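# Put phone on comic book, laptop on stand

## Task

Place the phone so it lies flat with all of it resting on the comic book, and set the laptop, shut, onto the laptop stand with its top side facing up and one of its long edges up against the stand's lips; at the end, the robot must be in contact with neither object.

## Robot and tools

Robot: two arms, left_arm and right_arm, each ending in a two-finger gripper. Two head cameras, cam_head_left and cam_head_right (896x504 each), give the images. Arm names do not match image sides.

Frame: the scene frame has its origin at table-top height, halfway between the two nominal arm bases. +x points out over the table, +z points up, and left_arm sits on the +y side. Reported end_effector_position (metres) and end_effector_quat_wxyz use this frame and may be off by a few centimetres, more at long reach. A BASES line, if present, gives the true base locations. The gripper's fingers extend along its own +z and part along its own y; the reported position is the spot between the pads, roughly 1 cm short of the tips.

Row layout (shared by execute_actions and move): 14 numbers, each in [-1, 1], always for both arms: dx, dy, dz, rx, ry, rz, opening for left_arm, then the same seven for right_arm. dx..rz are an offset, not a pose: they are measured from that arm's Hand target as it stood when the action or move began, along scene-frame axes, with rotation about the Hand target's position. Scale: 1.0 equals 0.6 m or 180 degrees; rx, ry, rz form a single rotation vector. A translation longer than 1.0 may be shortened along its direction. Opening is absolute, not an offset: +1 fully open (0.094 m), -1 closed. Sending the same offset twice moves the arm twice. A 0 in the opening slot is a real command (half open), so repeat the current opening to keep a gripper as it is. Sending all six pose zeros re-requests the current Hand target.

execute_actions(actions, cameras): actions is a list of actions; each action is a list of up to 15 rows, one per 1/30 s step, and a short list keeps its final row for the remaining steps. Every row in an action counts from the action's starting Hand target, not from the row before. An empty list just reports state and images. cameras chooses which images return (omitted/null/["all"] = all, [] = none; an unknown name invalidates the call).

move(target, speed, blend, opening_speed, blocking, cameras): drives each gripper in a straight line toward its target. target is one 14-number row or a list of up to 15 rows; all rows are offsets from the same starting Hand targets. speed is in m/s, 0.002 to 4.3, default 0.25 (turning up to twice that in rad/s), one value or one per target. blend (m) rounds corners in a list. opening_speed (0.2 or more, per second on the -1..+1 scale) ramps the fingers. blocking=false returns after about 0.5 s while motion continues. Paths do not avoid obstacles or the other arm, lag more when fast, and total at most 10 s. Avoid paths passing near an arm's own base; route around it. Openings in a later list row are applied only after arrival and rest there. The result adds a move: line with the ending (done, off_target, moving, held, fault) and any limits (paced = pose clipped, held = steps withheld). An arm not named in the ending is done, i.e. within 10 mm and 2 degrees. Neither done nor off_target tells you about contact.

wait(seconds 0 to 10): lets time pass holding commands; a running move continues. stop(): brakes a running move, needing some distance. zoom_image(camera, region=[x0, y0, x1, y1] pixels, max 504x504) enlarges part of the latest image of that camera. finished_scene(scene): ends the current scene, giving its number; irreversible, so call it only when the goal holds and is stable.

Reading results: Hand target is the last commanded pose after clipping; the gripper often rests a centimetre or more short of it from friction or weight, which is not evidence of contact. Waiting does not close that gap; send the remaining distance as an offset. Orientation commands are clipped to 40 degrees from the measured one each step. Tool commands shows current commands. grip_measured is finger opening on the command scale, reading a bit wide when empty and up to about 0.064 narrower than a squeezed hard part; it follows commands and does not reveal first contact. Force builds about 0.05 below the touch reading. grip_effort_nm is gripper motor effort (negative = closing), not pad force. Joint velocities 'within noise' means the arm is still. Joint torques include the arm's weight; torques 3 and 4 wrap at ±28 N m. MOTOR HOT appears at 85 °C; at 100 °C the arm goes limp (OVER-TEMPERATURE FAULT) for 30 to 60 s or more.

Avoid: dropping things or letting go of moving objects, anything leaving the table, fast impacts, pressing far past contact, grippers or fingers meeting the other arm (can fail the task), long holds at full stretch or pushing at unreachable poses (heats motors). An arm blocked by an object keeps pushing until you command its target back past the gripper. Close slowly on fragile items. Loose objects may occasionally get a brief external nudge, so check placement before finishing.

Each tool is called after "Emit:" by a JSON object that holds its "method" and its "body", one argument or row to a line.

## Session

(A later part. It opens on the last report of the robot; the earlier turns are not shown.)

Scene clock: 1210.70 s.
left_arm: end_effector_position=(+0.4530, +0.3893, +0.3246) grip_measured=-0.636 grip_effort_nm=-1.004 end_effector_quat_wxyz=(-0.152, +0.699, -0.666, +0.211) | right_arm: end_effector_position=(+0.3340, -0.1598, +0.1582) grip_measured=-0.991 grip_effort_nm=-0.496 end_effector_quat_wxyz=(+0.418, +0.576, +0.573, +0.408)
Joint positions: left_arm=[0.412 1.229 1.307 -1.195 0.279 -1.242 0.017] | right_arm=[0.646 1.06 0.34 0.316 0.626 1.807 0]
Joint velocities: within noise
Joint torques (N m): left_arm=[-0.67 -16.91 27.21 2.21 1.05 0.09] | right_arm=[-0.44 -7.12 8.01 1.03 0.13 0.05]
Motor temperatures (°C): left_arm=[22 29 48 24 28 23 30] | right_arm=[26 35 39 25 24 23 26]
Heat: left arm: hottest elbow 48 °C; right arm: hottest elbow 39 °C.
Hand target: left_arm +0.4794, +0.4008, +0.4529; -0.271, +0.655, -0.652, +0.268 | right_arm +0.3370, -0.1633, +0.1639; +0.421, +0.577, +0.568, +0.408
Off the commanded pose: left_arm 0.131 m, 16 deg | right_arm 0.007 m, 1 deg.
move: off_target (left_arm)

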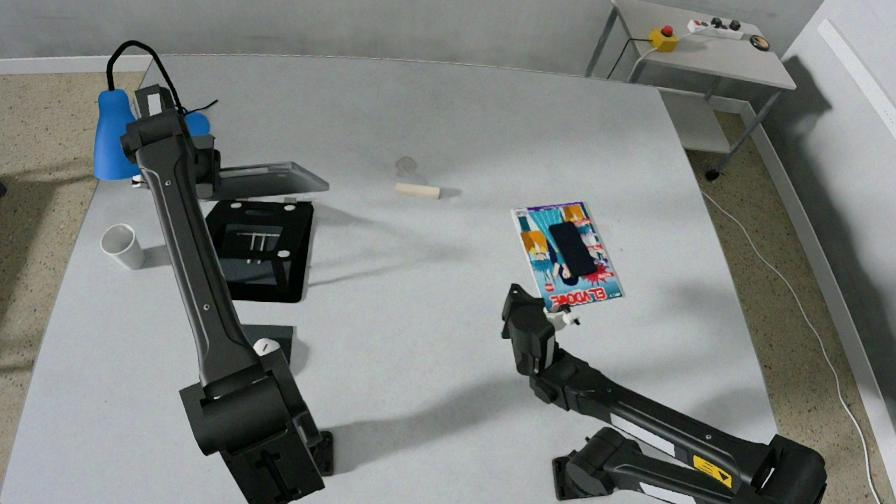

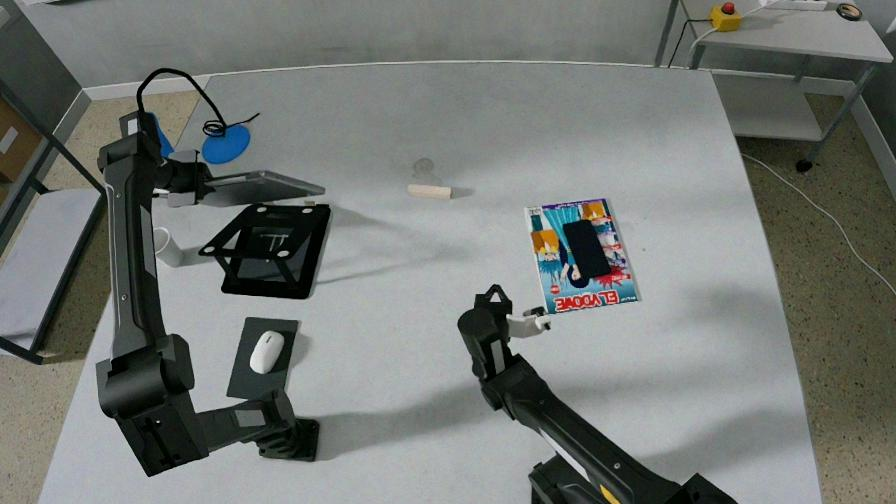

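Emit:
{"method": "move", "body": {
  "target": [
    [0.04,0.03,-0.15,0.028,0.0,0,-1,0,0,0.0,0,0,0,-1]
  ],
  "speed": 0.08
}}

Emit:
{"method": "zoom_image", "body": {
  "camera": "cam_head_left",
  "region": [150, 130, 400, 330]
}}

Emit:
{"method": "zoom_image", "body": {
  "camera": "cam_head_right",
  "region": [170, 130, 420, 330]
}}

Scene clock: 1228.43 s.
left_arm: end_effector_position=(+0.4843, +0.4147, +0.2774) grip_measured=-0.636 grip_effort_nm=-1.009 end_effector_quat_wxyz=(-0.201, +0.681, -0.677, +0.194) | right_arm: end_effector_position=(+0.3340, -0.1598, +0.1582) grip_measured=-0.991 grip_effort_nm=-0.496 end_effector_quat_wxyz=(+0.418, +0.576, +0.573, +0.408)
Joint positions: left_arm=[0.412 1.288 1.219 -0.976 0.221 -1.194 0.017] | right_arm=[0.646 1.06 0.34 0.316 0.626 1.807 0]
Joint velocities: within noise
Joint torques (N m): left_arm=[-1.85 -20.19 17.37 4.03 0.8 0.08] | right_arm=[-0.38 -7.06 7.99 1.03 0.13 0.04]
Motor temperatures (°C): left_arm=[22 30 58 24 28 23 30] | right_arm=[26 35 39 25 24 23 26]
Heat: left arm: hottest elbow 58 °C; right arm: hottest elbow 39 °C.
Hand target: left_arm +0.5033, +0.4188, +0.3630; -0.299, +0.643, -0.664, +0.239 | right_arm +0.3370, -0.1633, +0.1639; +0.421, +0.577, +0.568, +0.408
Off the commanded pose: left_arm 0.088 m, 13 deg | right_arm 0.007 m, 1 deg.
move: off_target (left_arm)

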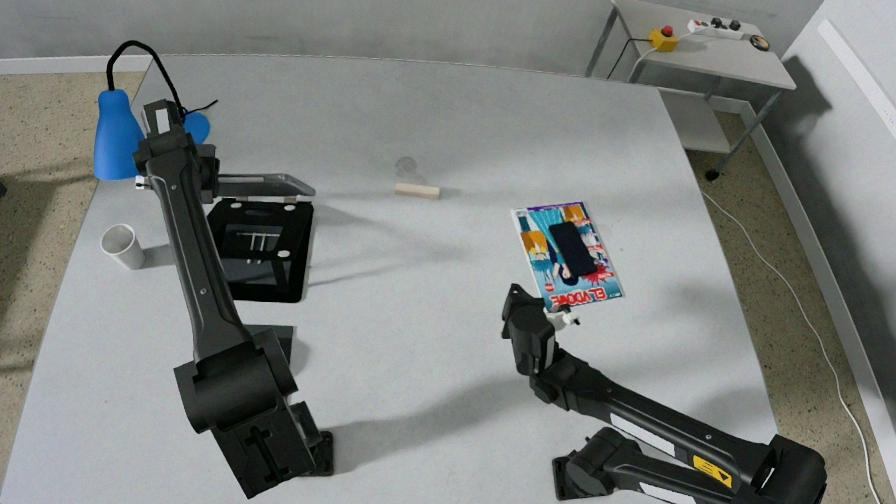

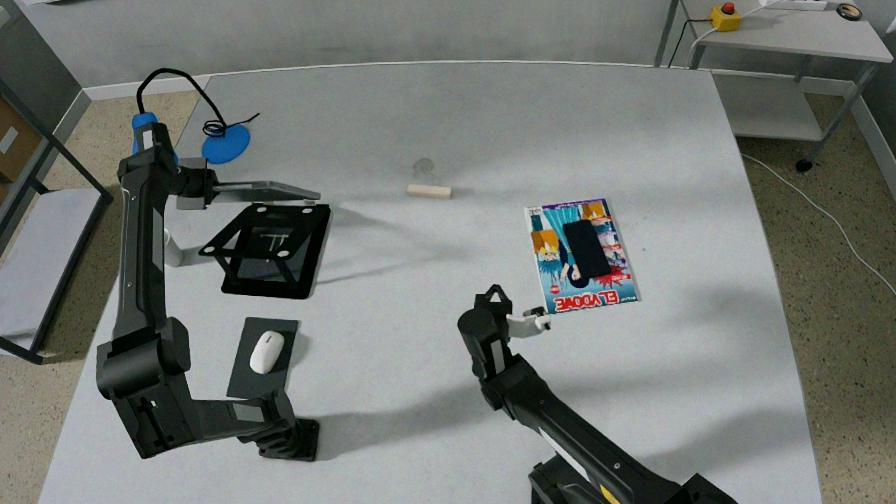

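Scaled by 2.016.

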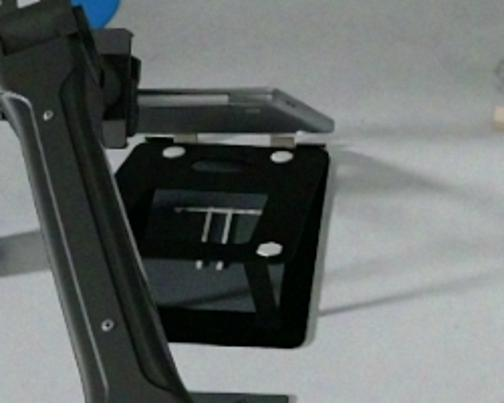

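Scaled by 2.016.

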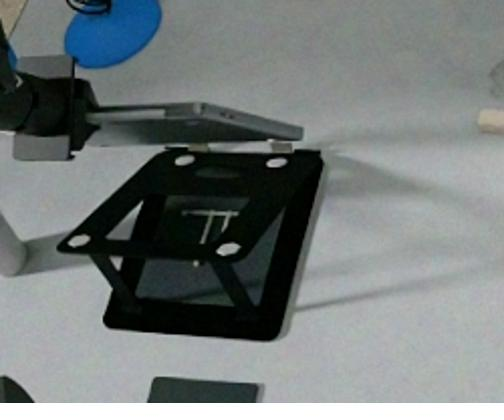

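Emit:
{"method": "move", "body": {
  "target": [
    [-0.005,0.0,-0.15,0.0,0.0,0,-1,0,0,0.0,0,0,0,-1]
  ],
  "speed": 0.06
}}

Emit:
{"method": "zoom_image", "body": {
  "camera": "cam_head_left",
  "region": [150, 130, 400, 330]
}}

Emit:
{"method": "zoom_image", "body": {
  "camera": "cam_head_right",
  "region": [170, 130, 420, 330]
}}

Scene clock: 1233.50 s.
left_arm: end_effector_position=(+0.4825, +0.4129, +0.2076) grip_measured=-0.636 grip_effort_nm=-1.009 end_effector_quat_wxyz=(-0.226, +0.666, -0.681, +0.203) | right_arm: end_effector_position=(+0.3340, -0.1598, +0.1582) grip_measured=-0.991 grip_effort_nm=-0.496 end_effector_quat_wxyz=(+0.418, +0.576, +0.573, +0.408)
Joint positions: left_arm=[0.412 1.288 1.014 -0.718 0.226 -1.175 0.017] | right_arm=[0.646 1.06 0.34 0.316 0.626 1.807 0]
Joint velocities: within noise
Joint torques (N m): left_arm=[-1.67 -17.85 14.86 3.32 0.8 -0.1] | right_arm=[-0.5 -7 7.98 1.02 0.13 0.04]
Motor temperatures (°C): left_arm=[22 30 57 24 28 23 30] | right_arm=[26 35 39 25 24 23 26]
Heat: left arm: hottest elbow 57 °C; right arm: hottest elbow 39 °C.
Hand target: left_arm +0.5003, +0.4187, +0.2730; -0.299, +0.643, -0.664, +0.239 | right_arm +0.3370, -0.1633, +0.1639; +0.421, +0.577, +0.568, +0.408
Off the commanded pose: left_arm 0.068 m, 10 deg | right_arm 0.007 m, 1 deg.
move: off_target (left_arm)

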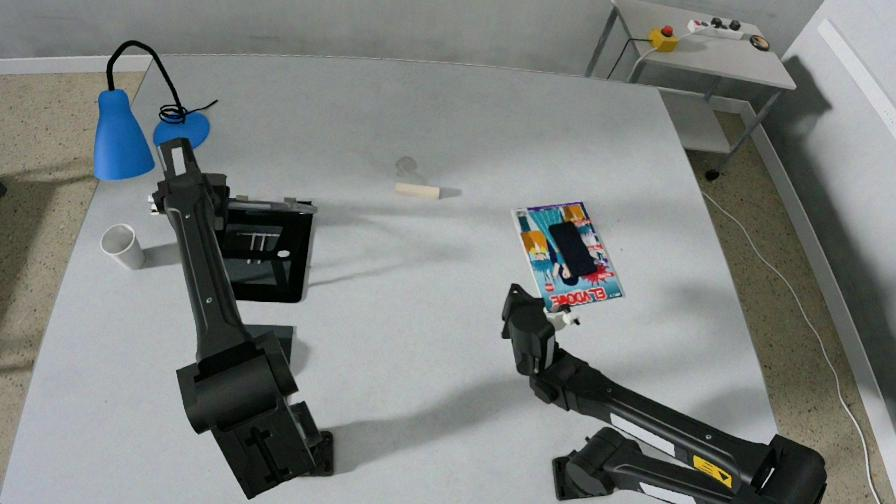

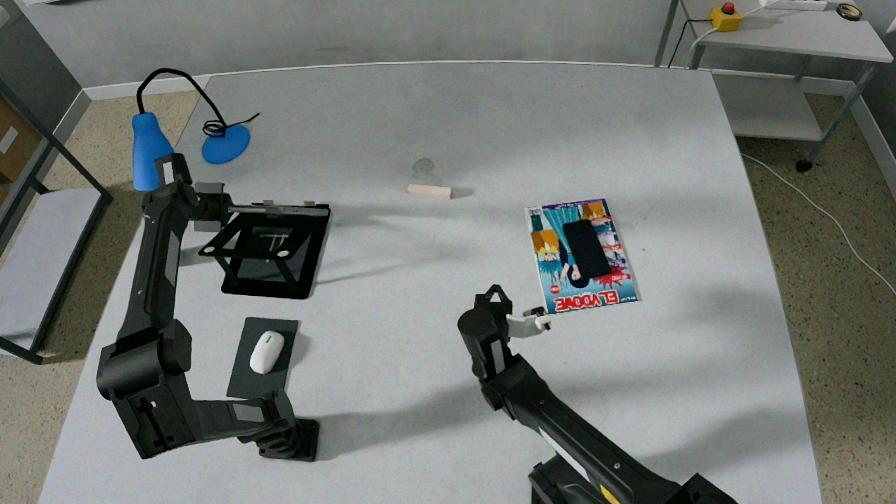

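Scaled by 2.016.

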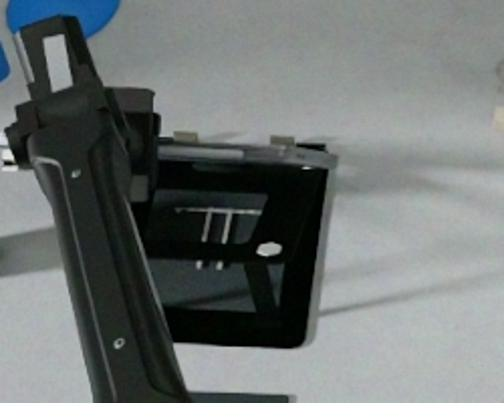

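Scaled by 2.016.

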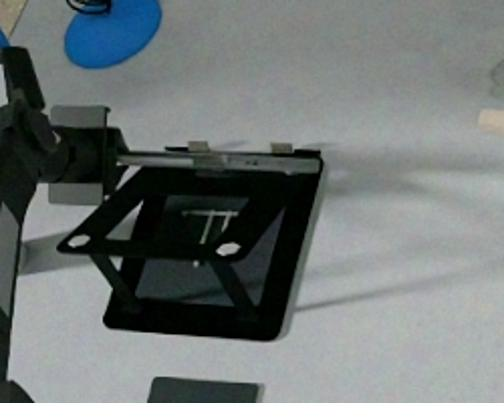

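Emit:
{"method": "move", "body": {
  "target": [
    [-0.005,0.025,-0.06,0.0,0.0,0,-1,0,0,0.0,0,0,0,-1]
  ],
  "speed": 0.05
}}

Emit:
{"method": "zoom_image", "body": {
  "camera": "cam_head_left",
  "region": [150, 130, 400, 330]
}}

Emit:
{"method": "zoom_image", "body": {
  "camera": "cam_head_right",
  "region": [170, 130, 420, 330]
}}

Scene clock: 1238.93 s.
left_arm: end_effector_position=(+0.4839, +0.4171, +0.1929) grip_measured=-0.636 grip_effort_nm=-1.009 end_effector_quat_wxyz=(-0.243, +0.652, -0.684, +0.217) | right_arm: end_effector_position=(+0.3340, -0.1598, +0.1582) grip_measured=-0.991 grip_effort_nm=-0.501 end_effector_quat_wxyz=(+0.418, +0.576, +0.573, +0.408)
Joint positions: left_arm=[0.43 1.292 0.96 -0.619 0.257 -1.147 0.017] | right_arm=[0.646 1.06 0.34 0.316 0.626 1.807 0]
Joint velocities: within noise
Joint torques (N m): left_arm=[0.21 -14.92 13.97 3.43 0.48 -0.12] | right_arm=[-0.44 -7.12 7.99 1.01 0.12 0.04]
Motor temperatures (°C): left_arm=[22 30 55 24 28 23 30] | right_arm=[26 35 39 25 24 23 26]
Heat: left arm: hottest elbow 55 °C; right arm: hottest elbow 39 °C.
Hand target: left_arm +0.4974, +0.4338, +0.2371; -0.299, +0.643, -0.663, +0.239 | right_arm +0.3370, -0.1633, +0.1639; +0.421, +0.577, +0.568, +0.408
Off the commanded pose: left_arm 0.049 m, 7 deg | right_arm 0.007 m, 1 deg.
move: off_target (left_arm)

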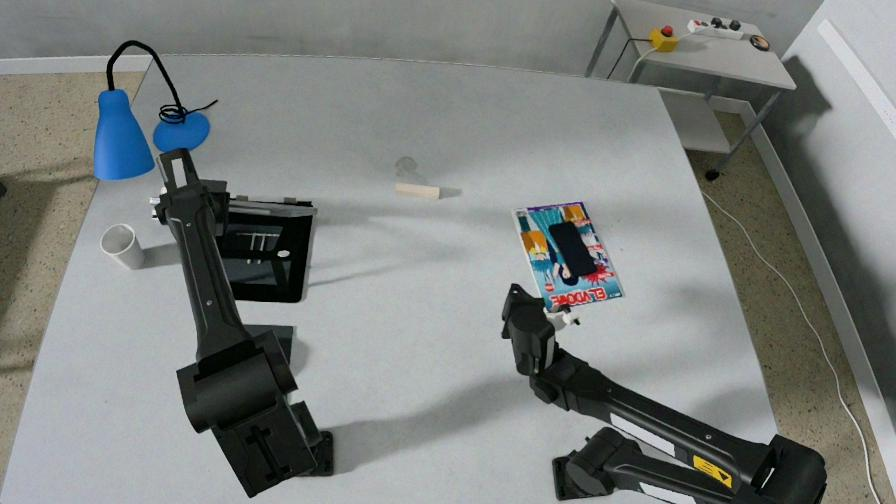

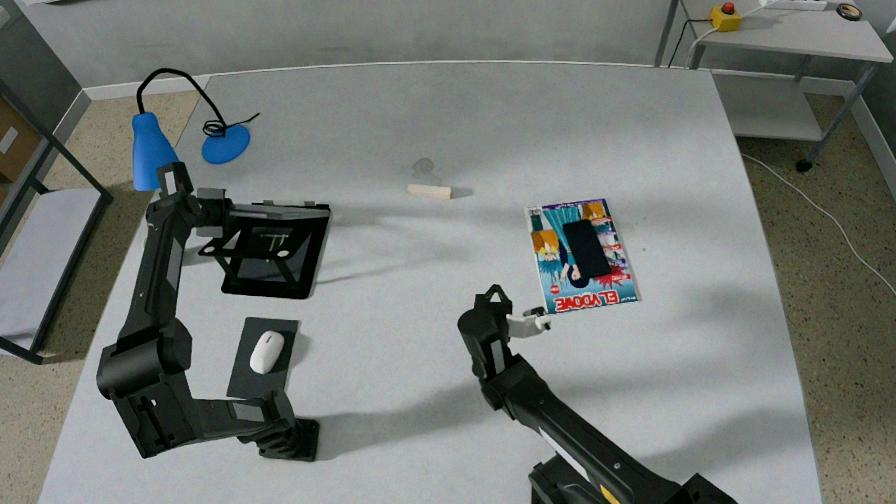

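Scaled by 2.016.

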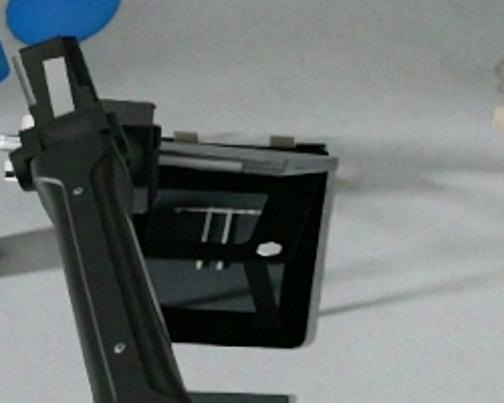

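Scaled by 2.016.

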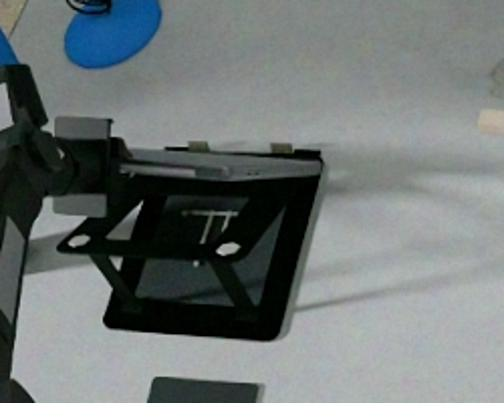

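Emit:
{"method": "move", "body": {
  "target": [
    [-0.03,-0.005,-0.07,-0.016,-0.072,0,-1,0,0,0.0,0,0,0,-1]
  ],
  "speed": 0.05
}}

Emit:
{"method": "zoom_image", "body": {
  "camera": "cam_head_left",
  "region": [150, 130, 400, 330]
}}

Emit:
{"method": "zoom_image", "body": {
  "camera": "cam_head_right",
  "region": [170, 130, 420, 330]
}}

Scene clock: 1247.00 s.
left_arm: end_effector_position=(+0.4713, +0.4203, +0.1494) grip_measured=-0.636 grip_effort_nm=-1.009 end_effector_quat_wxyz=(-0.309, +0.631, -0.644, +0.303) | right_arm: end_effector_position=(+0.3340, -0.1598, +0.1582) grip_measured=-0.991 grip_effort_nm=-0.501 end_effector_quat_wxyz=(+0.418, +0.576, +0.573, +0.408)
Joint positions: left_arm=[0.498 1.279 0.711 -0.18 0.403 -1.201 0.017] | right_arm=[0.646 1.06 0.34 0.316 0.626 1.807 0]
Joint velocities: within noise
Joint torques (N m): left_arm=[-0.26 -15.27 11.88 2.97 0.67 -0.3] | right_arm=[-0.38 -7 7.99 1.02 0.13 0.04]
Motor temperatures (°C): left_arm=[22 29 52 24 28 23 30] | right_arm=[26 34 40 25 24 23 26]
Heat: left arm: hottest elbow 52 °C; right arm: hottest elbow 40 °C.
Hand target: left_arm +0.4794, +0.4308, +0.1951; -0.356, +0.619, -0.619, +0.327 | right_arm +0.3370, -0.1633, +0.1639; +0.421, +0.577, +0.568, +0.408
Off the commanded pose: left_arm 0.048 m, 7 deg | right_arm 0.007 m, 1 deg.
move: off_target (left_arm)

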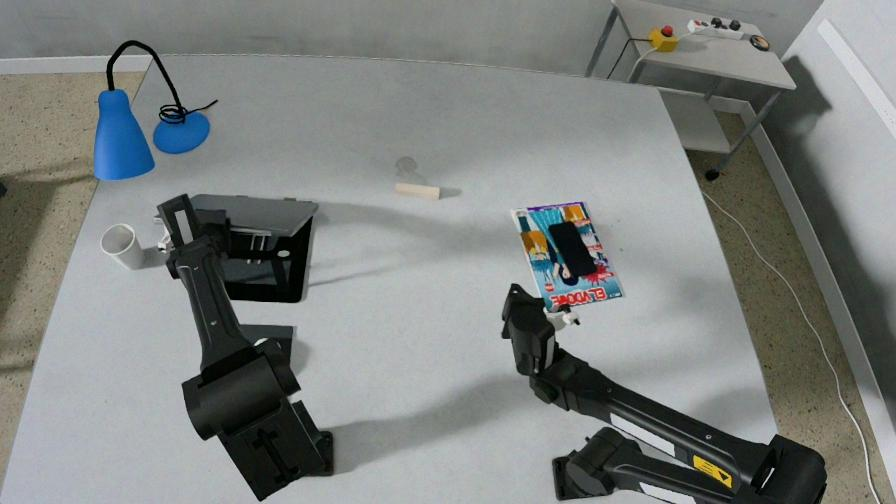

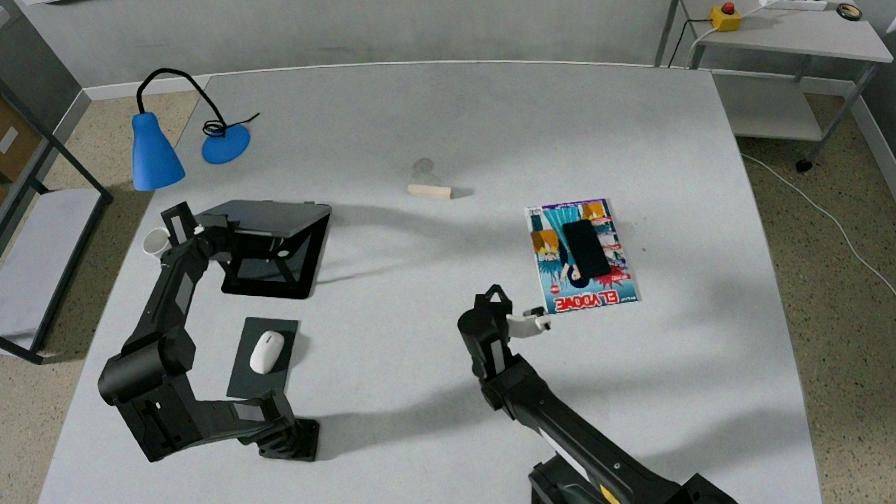

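Scaled by 2.016.

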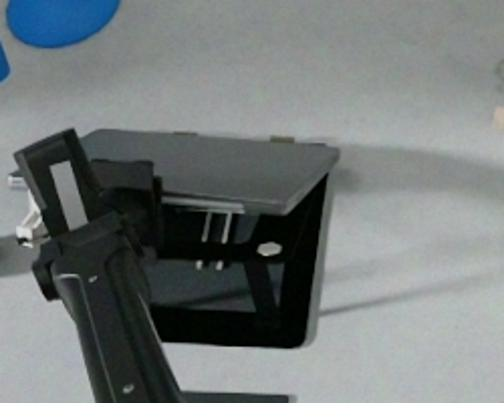

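Scaled by 2.016.

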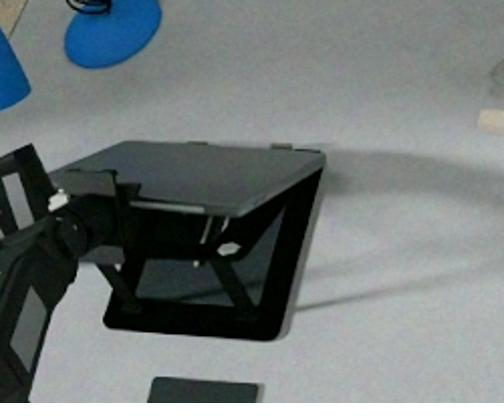

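Emit:
{"method": "move", "body": {
  "target": [
    [-0.03,-0.01,-0.09,0,-0.083,0,-1,0,0,0.0,0,0,0,-1]
  ],
  "speed": 0.04
}}

Emit:
{"method": "zoom_image", "body": {
  "camera": "cam_head_left",
  "region": [150, 130, 400, 330]
}}

Emit:
{"method": "zoom_image", "body": {
  "camera": "cam_head_right",
  "region": [170, 130, 420, 330]
}}

Scene clock: 1258.07 s.
left_arm: end_effector_position=(+0.4705, +0.4182, +0.1637) grip_measured=-0.635 grip_effort_nm=-1.009 end_effector_quat_wxyz=(-0.432, +0.568, -0.563, +0.417) | right_arm: end_effector_position=(+0.3340, -0.1598, +0.1582) grip_measured=-0.991 grip_effort_nm=-0.496 end_effector_quat_wxyz=(+0.418, +0.576, +0.573, +0.408)
Joint positions: left_arm=[0.532 1.318 0.5 0.491 0.515 -1.391 0.017] | right_arm=[0.646 1.06 0.34 0.316 0.626 1.807 0]
Joint velocities: within noise
Joint torques (N m): left_arm=[0.56 -6.83 6.05 3.19 0.16 0.42] | right_arm=[-0.38 -7 7.99 0.99 0.12 0.04]
Motor temperatures (°C): left_arm=[22 29 49 24 28 24 30] | right_arm=[26 34 40 25 24 23 26]
Heat: left arm: hottest elbow 49 °C; right arm: hottest elbow 40 °C.
Hand target: left_arm +0.4614, +0.4247, +0.1409; -0.433, +0.571, -0.568, +0.404 | right_arm +0.3370, -0.1633, +0.1639; +0.421, +0.577, +0.568, +0.408
Off the commanded pose: left_arm 0.025 m, 2 deg | right_arm 0.007 m, 1 deg.
move: off_target (left_arm)

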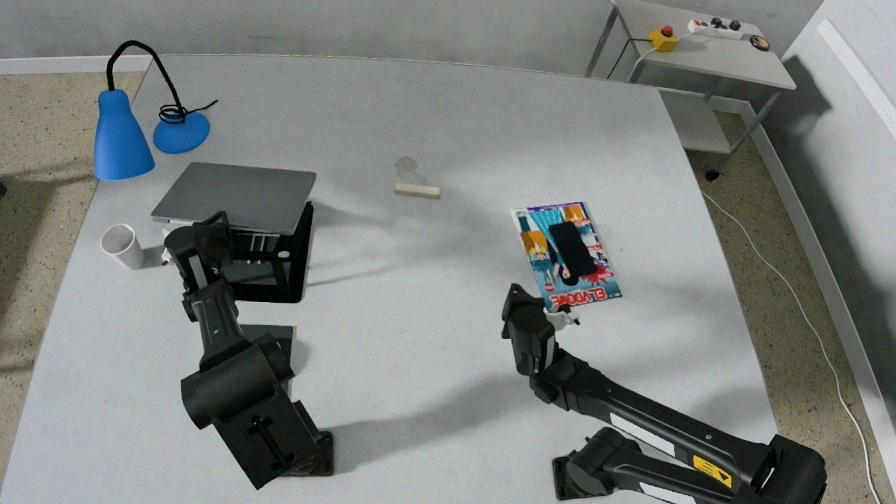

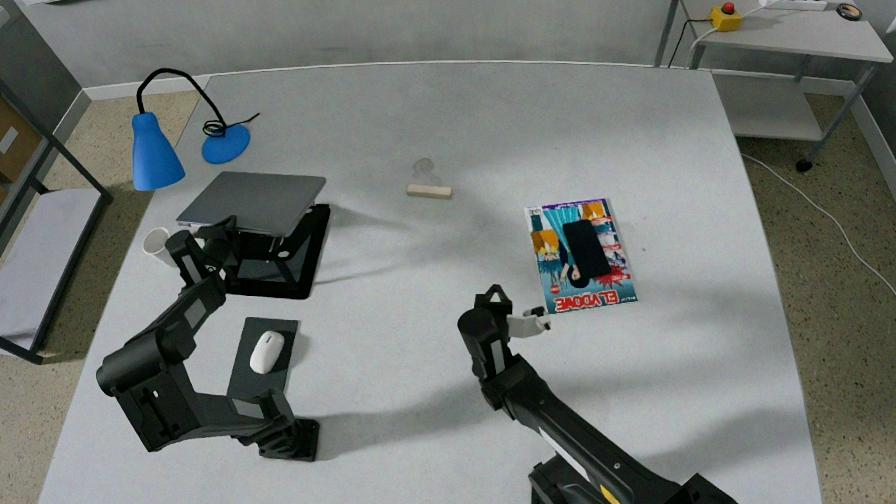

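Scaled by 2.016.

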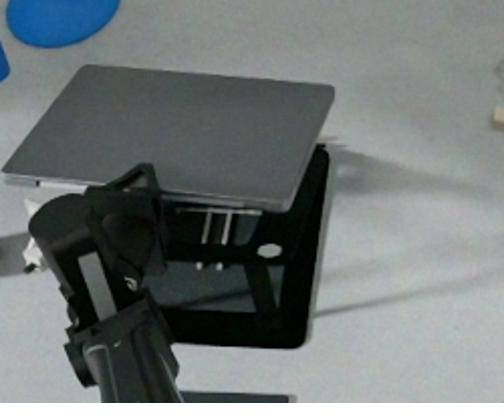

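Scaled by 2.016.

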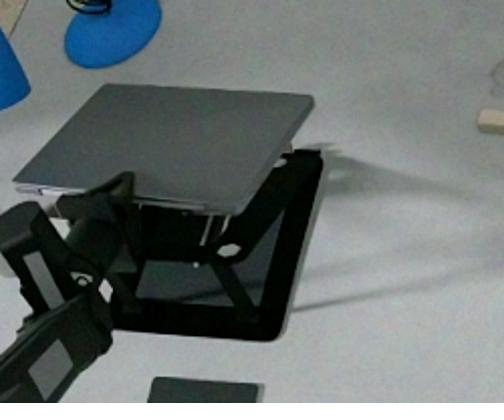

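Emit:
{"method": "move", "body": {
  "target": [
    [-0.03,-0.01,0.08,0,0.044,0,-1,0,0,0.0,0,0,0,-1]
  ],
  "speed": 0.05
}}

Emit:
{"method": "zoom_image", "body": {
  "camera": "cam_head_left",
  "region": [150, 130, 400, 330]
}}

Emit:
{"method": "zoom_image", "body": {
  "camera": "cam_head_right",
  "region": [170, 130, 420, 330]
}}

Scene clock: 1277.07 s.
left_arm: end_effector_position=(+0.4293, +0.4077, +0.1426) grip_measured=-0.634 grip_effort_nm=-1.009 end_effector_quat_wxyz=(-0.350, +0.630, -0.598, +0.350) | right_arm: end_effector_position=(+0.3340, -0.1598, +0.1582) grip_measured=-0.991 grip_effort_nm=-0.501 end_effector_quat_wxyz=(+0.418, +0.576, +0.573, +0.408)
Joint positions: left_arm=[0.544 1.164 0.509 0.049 0.465 -1.296 0.017] | right_arm=[0.646 1.06 0.34 0.316 0.626 1.807 0]
Joint velocities: within noise
Joint torques (N m): left_arm=[-0.91 -11.52 14.52 1.83 0.95 0.22] | right_arm=[-0.38 -7 7.99 1.03 0.12 0.04]
Motor temperatures (°C): left_arm=[22 29 44 24 27 24 30] | right_arm=[26 34 40 25 24 23 26]
Heat: left arm: hottest elbow 44 °C; right arm: hottest elbow 40 °C.
Hand target: left_arm +0.4434, +0.4188, +0.1891; -0.393, +0.598, -0.596, +0.364 | right_arm +0.3370, -0.1633, +0.1639; +0.421, +0.577, +0.568, +0.408
Off the commanded pose: left_arm 0.050 m, 6 deg | right_arm 0.007 m, 1 deg.
move: off_target (left_arm)

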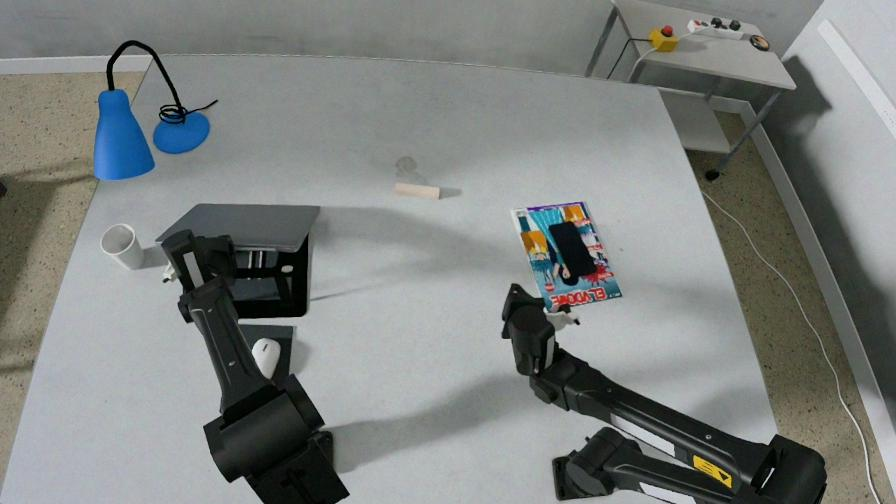

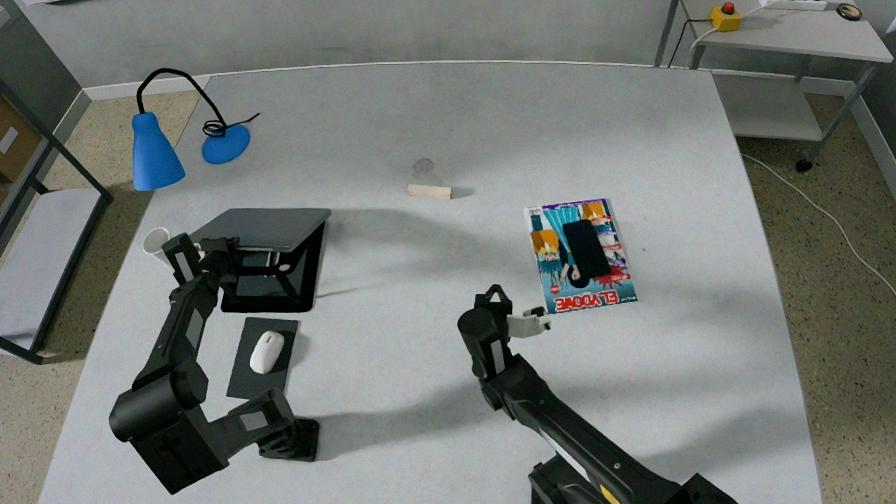

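Scaled by 2.016.

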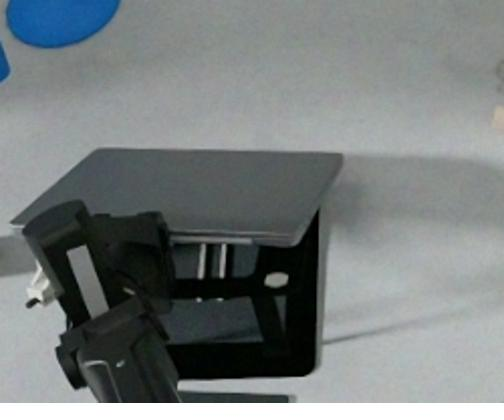

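Scaled by 2.016.

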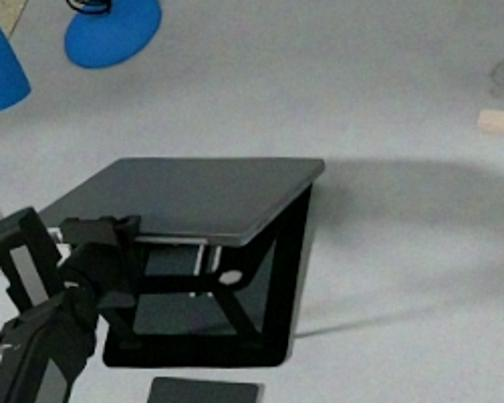

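Emit:
{"method": "move", "body": {
  "target": [
    [0.0,0,0.11,0,0.0,0,-1,0,0,0.0,0,0,0,-1],
    [-0.03,0.0,0.11,0,0.044,0,-1,0,0,0.0,0,0,0,-1]
  ],
  "speed": 0.07
}}

Emit:
{"method": "zoom_image", "body": {
  "camera": "cam_head_left",
  "region": [150, 130, 400, 330]
}}

Emit:
{"method": "zoom_image", "body": {
  "camera": "cam_head_right",
  "region": [170, 130, 420, 330]
}}

Scene clock: 1287.20 s.
left_arm: end_effector_position=(+0.3937, +0.3926, +0.1621) grip_measured=-0.635 grip_effort_nm=-1.009 end_effector_quat_wxyz=(-0.273, +0.652, -0.643, +0.296) | right_arm: end_effector_position=(+0.3340, -0.1598, +0.1582) grip_measured=-0.991 grip_effort_nm=-0.496 end_effector_quat_wxyz=(+0.418, +0.576, +0.573, +0.408)
Joint positions: left_arm=[0.551 1.028 0.606 -0.421 0.438 -1.174 0.017] | right_arm=[0.646 1.06 0.34 0.316 0.626 1.807 0]
Joint velocities: within noise
Joint torques (N m): left_arm=[-1.03 -12.45 22.48 1.4 0.85 -0.22] | right_arm=[-0.38 -7 8.01 1.01 0.13 0.04]
Motor temperatures (°C): left_arm=[22 28 44 24 28 24 30] | right_arm=[26 34 40 25 24 23 26]
Heat: left arm: hottest elbow 44 °C; right arm: hottest elbow 40 °C.
Hand target: left_arm +0.4254, +0.4186, +0.2550; -0.351, +0.621, -0.622, +0.322 | right_arm +0.3370, -0.1633, +0.1639; +0.421, +0.577, +0.568, +0.408
Off the commanded pose: left_arm 0.102 m, 10 deg | right_arm 0.007 m, 1 deg.
move: off_target (left_arm)

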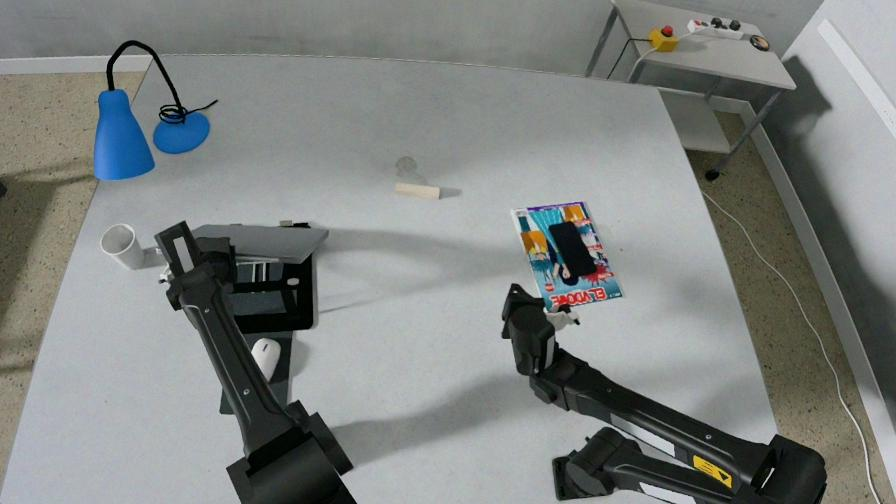

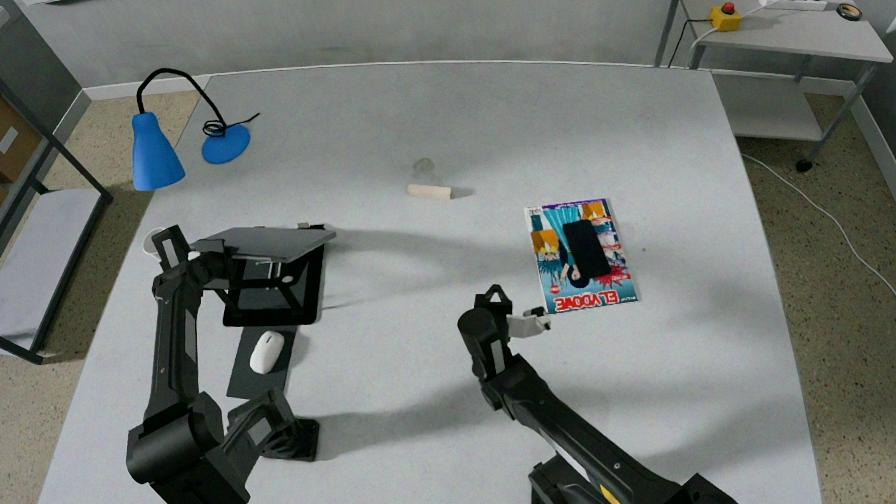

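Scaled by 2.016.

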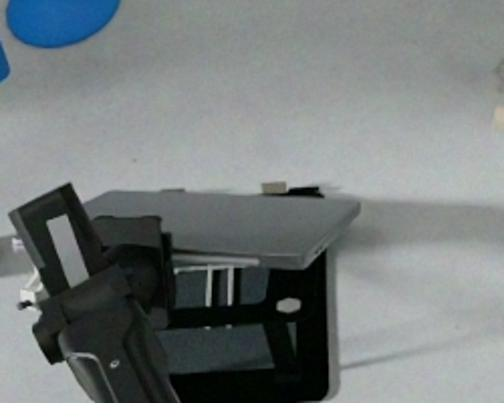

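Scaled by 2.016.

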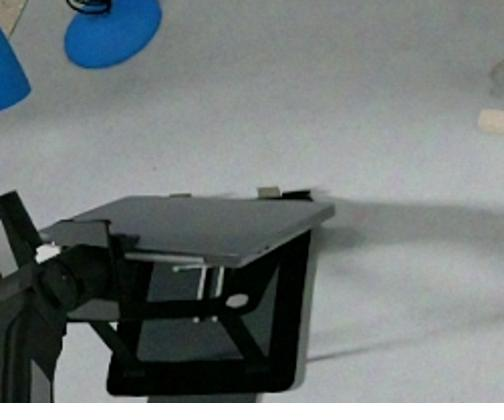

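Emit:
{"method": "move", "body": {
  "target": [
    [-0.04,0,-0.13,0,-0.028,0,-1,0,0,0.0,0,0,0,-1]
  ],
  "speed": 0.04
}}

Emit:
{"method": "zoom_image", "body": {
  "camera": "cam_head_left",
  "region": [150, 150, 400, 350]
}}

Emit:
{"method": "zoom_image", "body": {
  "camera": "cam_head_right",
  "region": [170, 150, 420, 350]
}}

Scene clock: 1299.00 s.
left_arm: end_effector_position=(+0.3849, +0.4024, +0.1419) grip_measured=-0.635 grip_effort_nm=-1.009 end_effector_quat_wxyz=(-0.324, +0.632, -0.618, +0.336) | right_arm: end_effector_position=(+0.3340, -0.1598, +0.1582) grip_measured=-0.991 grip_effort_nm=-0.496 end_effector_quat_wxyz=(+0.418, +0.576, +0.573, +0.408)
Joint positions: left_arm=[0.621 1.035 0.473 -0.151 0.527 -1.19 0.017] | right_arm=[0.646 1.06 0.34 0.316 0.626 1.807 0]
Joint velocities: within noise
Joint torques (N m): left_arm=[-0.79 -8.06 12.7 4.33 0.65 -0.09] | right_arm=[-0.5 -7.12 7.99 1.03 0.12 0.04]
Motor temperatures (°C): left_arm=[22 28 48 24 28 24 30] | right_arm=[26 34 40 25 24 23 26]
Heat: left arm: hottest elbow 48 °C; right arm: hottest elbow 40 °C.
Hand target: left_arm +0.4014, +0.4187, +0.1770; -0.378, +0.607, -0.606, +0.349 | right_arm +0.3370, -0.1633, +0.1639; +0.421, +0.577, +0.568, +0.408
Off the commanded pose: left_arm 0.042 m, 7 deg | right_arm 0.007 m, 1 deg.
move: off_target (left_arm)

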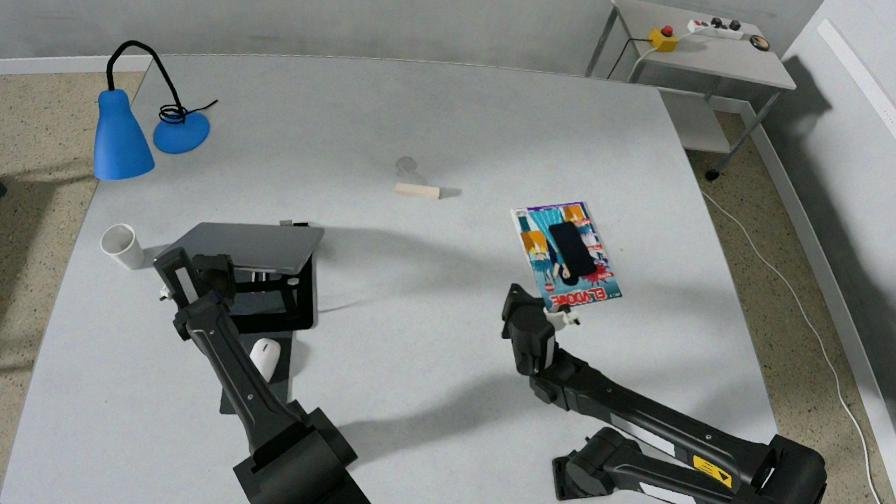

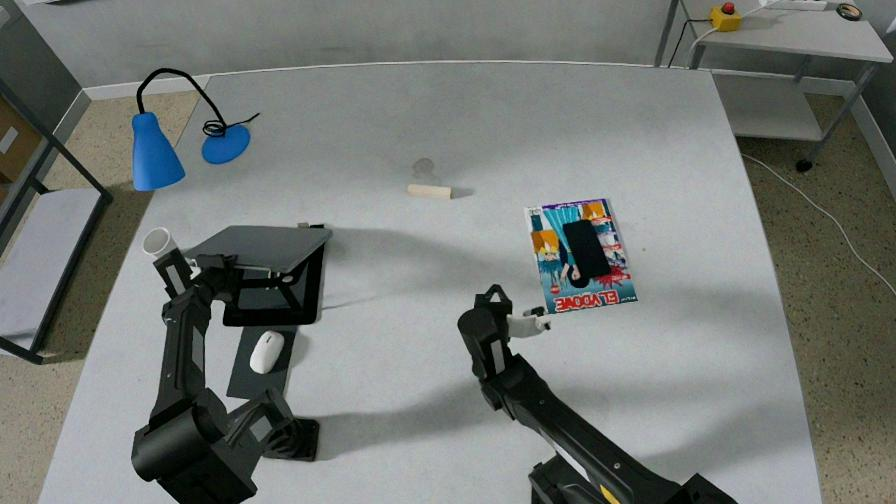

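Scaled by 2.016.

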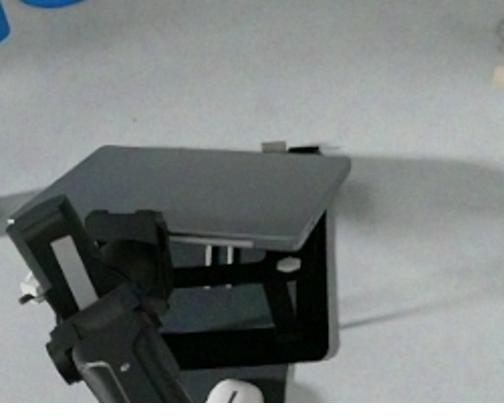

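Scaled by 2.016.

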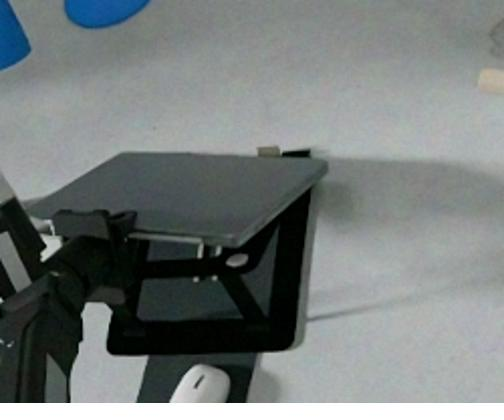

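Emit:
{"method": "move", "body": {
  "target": [
    [-0.01,0,0.09,0,0,0.0,-1,0,0,0.0,0,0,0,-1],
    [-0.02,-0.01,0.09,0,0,0.03,-1,0,0,0.0,0,0,0,-1]
  ],
  "speed": 0.05
}}

Emit:
{"method": "zoom_image", "body": {
  "camera": "cam_head_left",
  "region": [150, 150, 400, 350]
}}

Emit:
{"method": "zoom_image", "body": {
  "camera": "cam_head_right",
  "region": [170, 150, 420, 350]
}}

Scene clock: 1308.63 s.
left_arm: end_effector_position=(+0.3649, +0.3991, +0.1541) grip_measured=-0.635 grip_effort_nm=-1.009 end_effector_quat_wxyz=(-0.321, +0.669, -0.598, +0.303) | right_arm: end_effector_position=(+0.3340, -0.1598, +0.1582) grip_measured=-0.991 grip_effort_nm=-0.491 end_effector_quat_wxyz=(+0.418, +0.576, +0.573, +0.408)
Joint positions: left_arm=[0.604 0.918 0.473 -0.288 0.426 -1.242 0.017] | right_arm=[0.646 1.06 0.34 0.316 0.626 1.807 0]
Joint velocities: within noise
Joint torques (N m): left_arm=[-2.14 -11.28 18.58 2.91 0.37 -0.36] | right_arm=[-0.38 -7.12 7.99 1.02 0.12 0.04]
Motor temperatures (°C): left_arm=[22 28 47 24 28 24 30] | right_arm=[26 34 40 25 24 23 26]
Heat: left arm: hottest elbow 47 °C; right arm: hottest elbow 40 °C.
Hand target: left_arm +0.3894, +0.4128, +0.2311; -0.394, +0.635, -0.577, +0.330 | right_arm +0.3370, -0.1633, +0.1639; +0.421, +0.577, +0.568, +0.408
Off the commanded pose: left_arm 0.082 m, 10 deg | right_arm 0.007 m, 1 deg.
move: off_target (left_arm)

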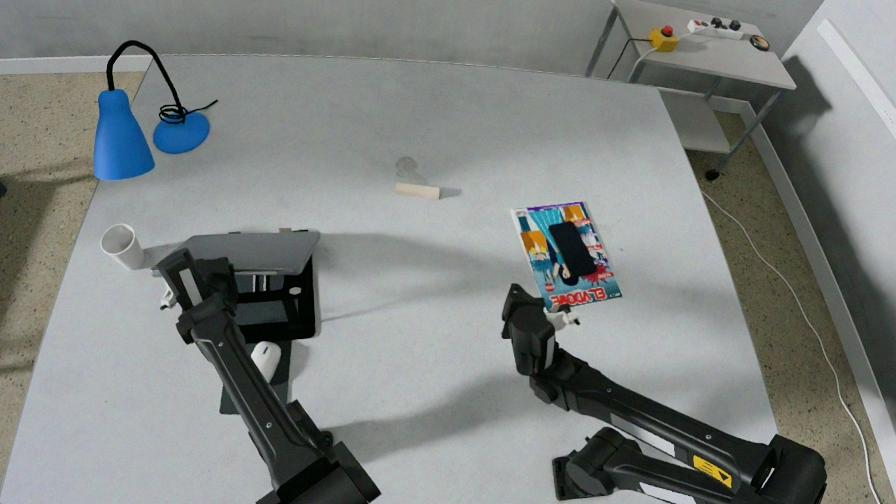

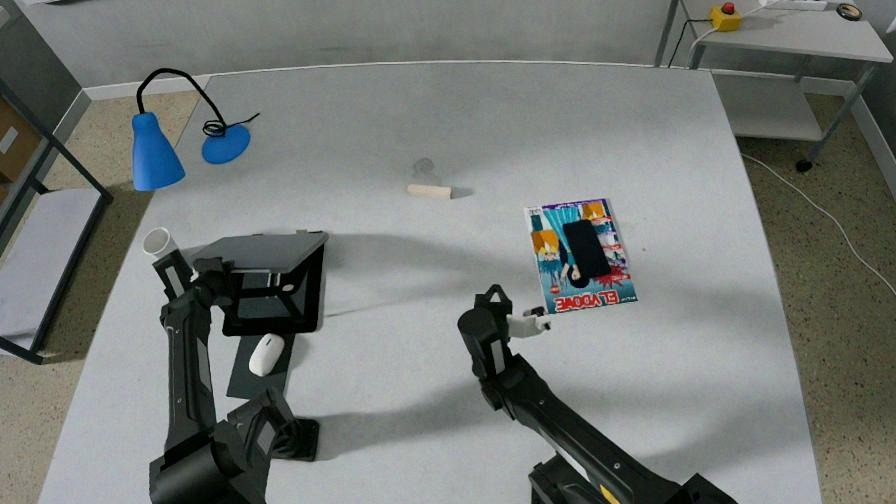

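Scaled by 2.016.

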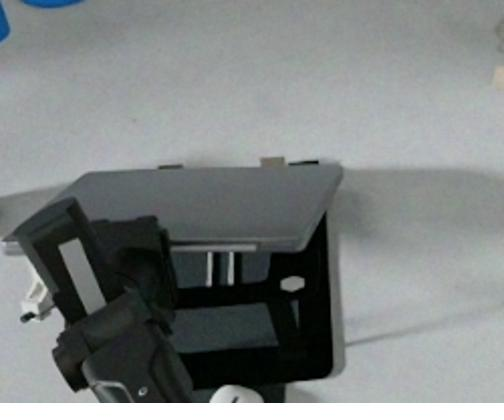

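Scaled by 2.016.

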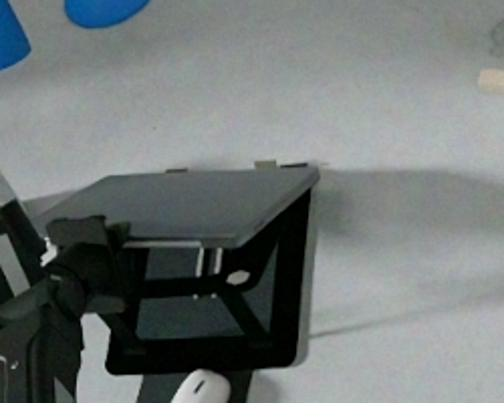

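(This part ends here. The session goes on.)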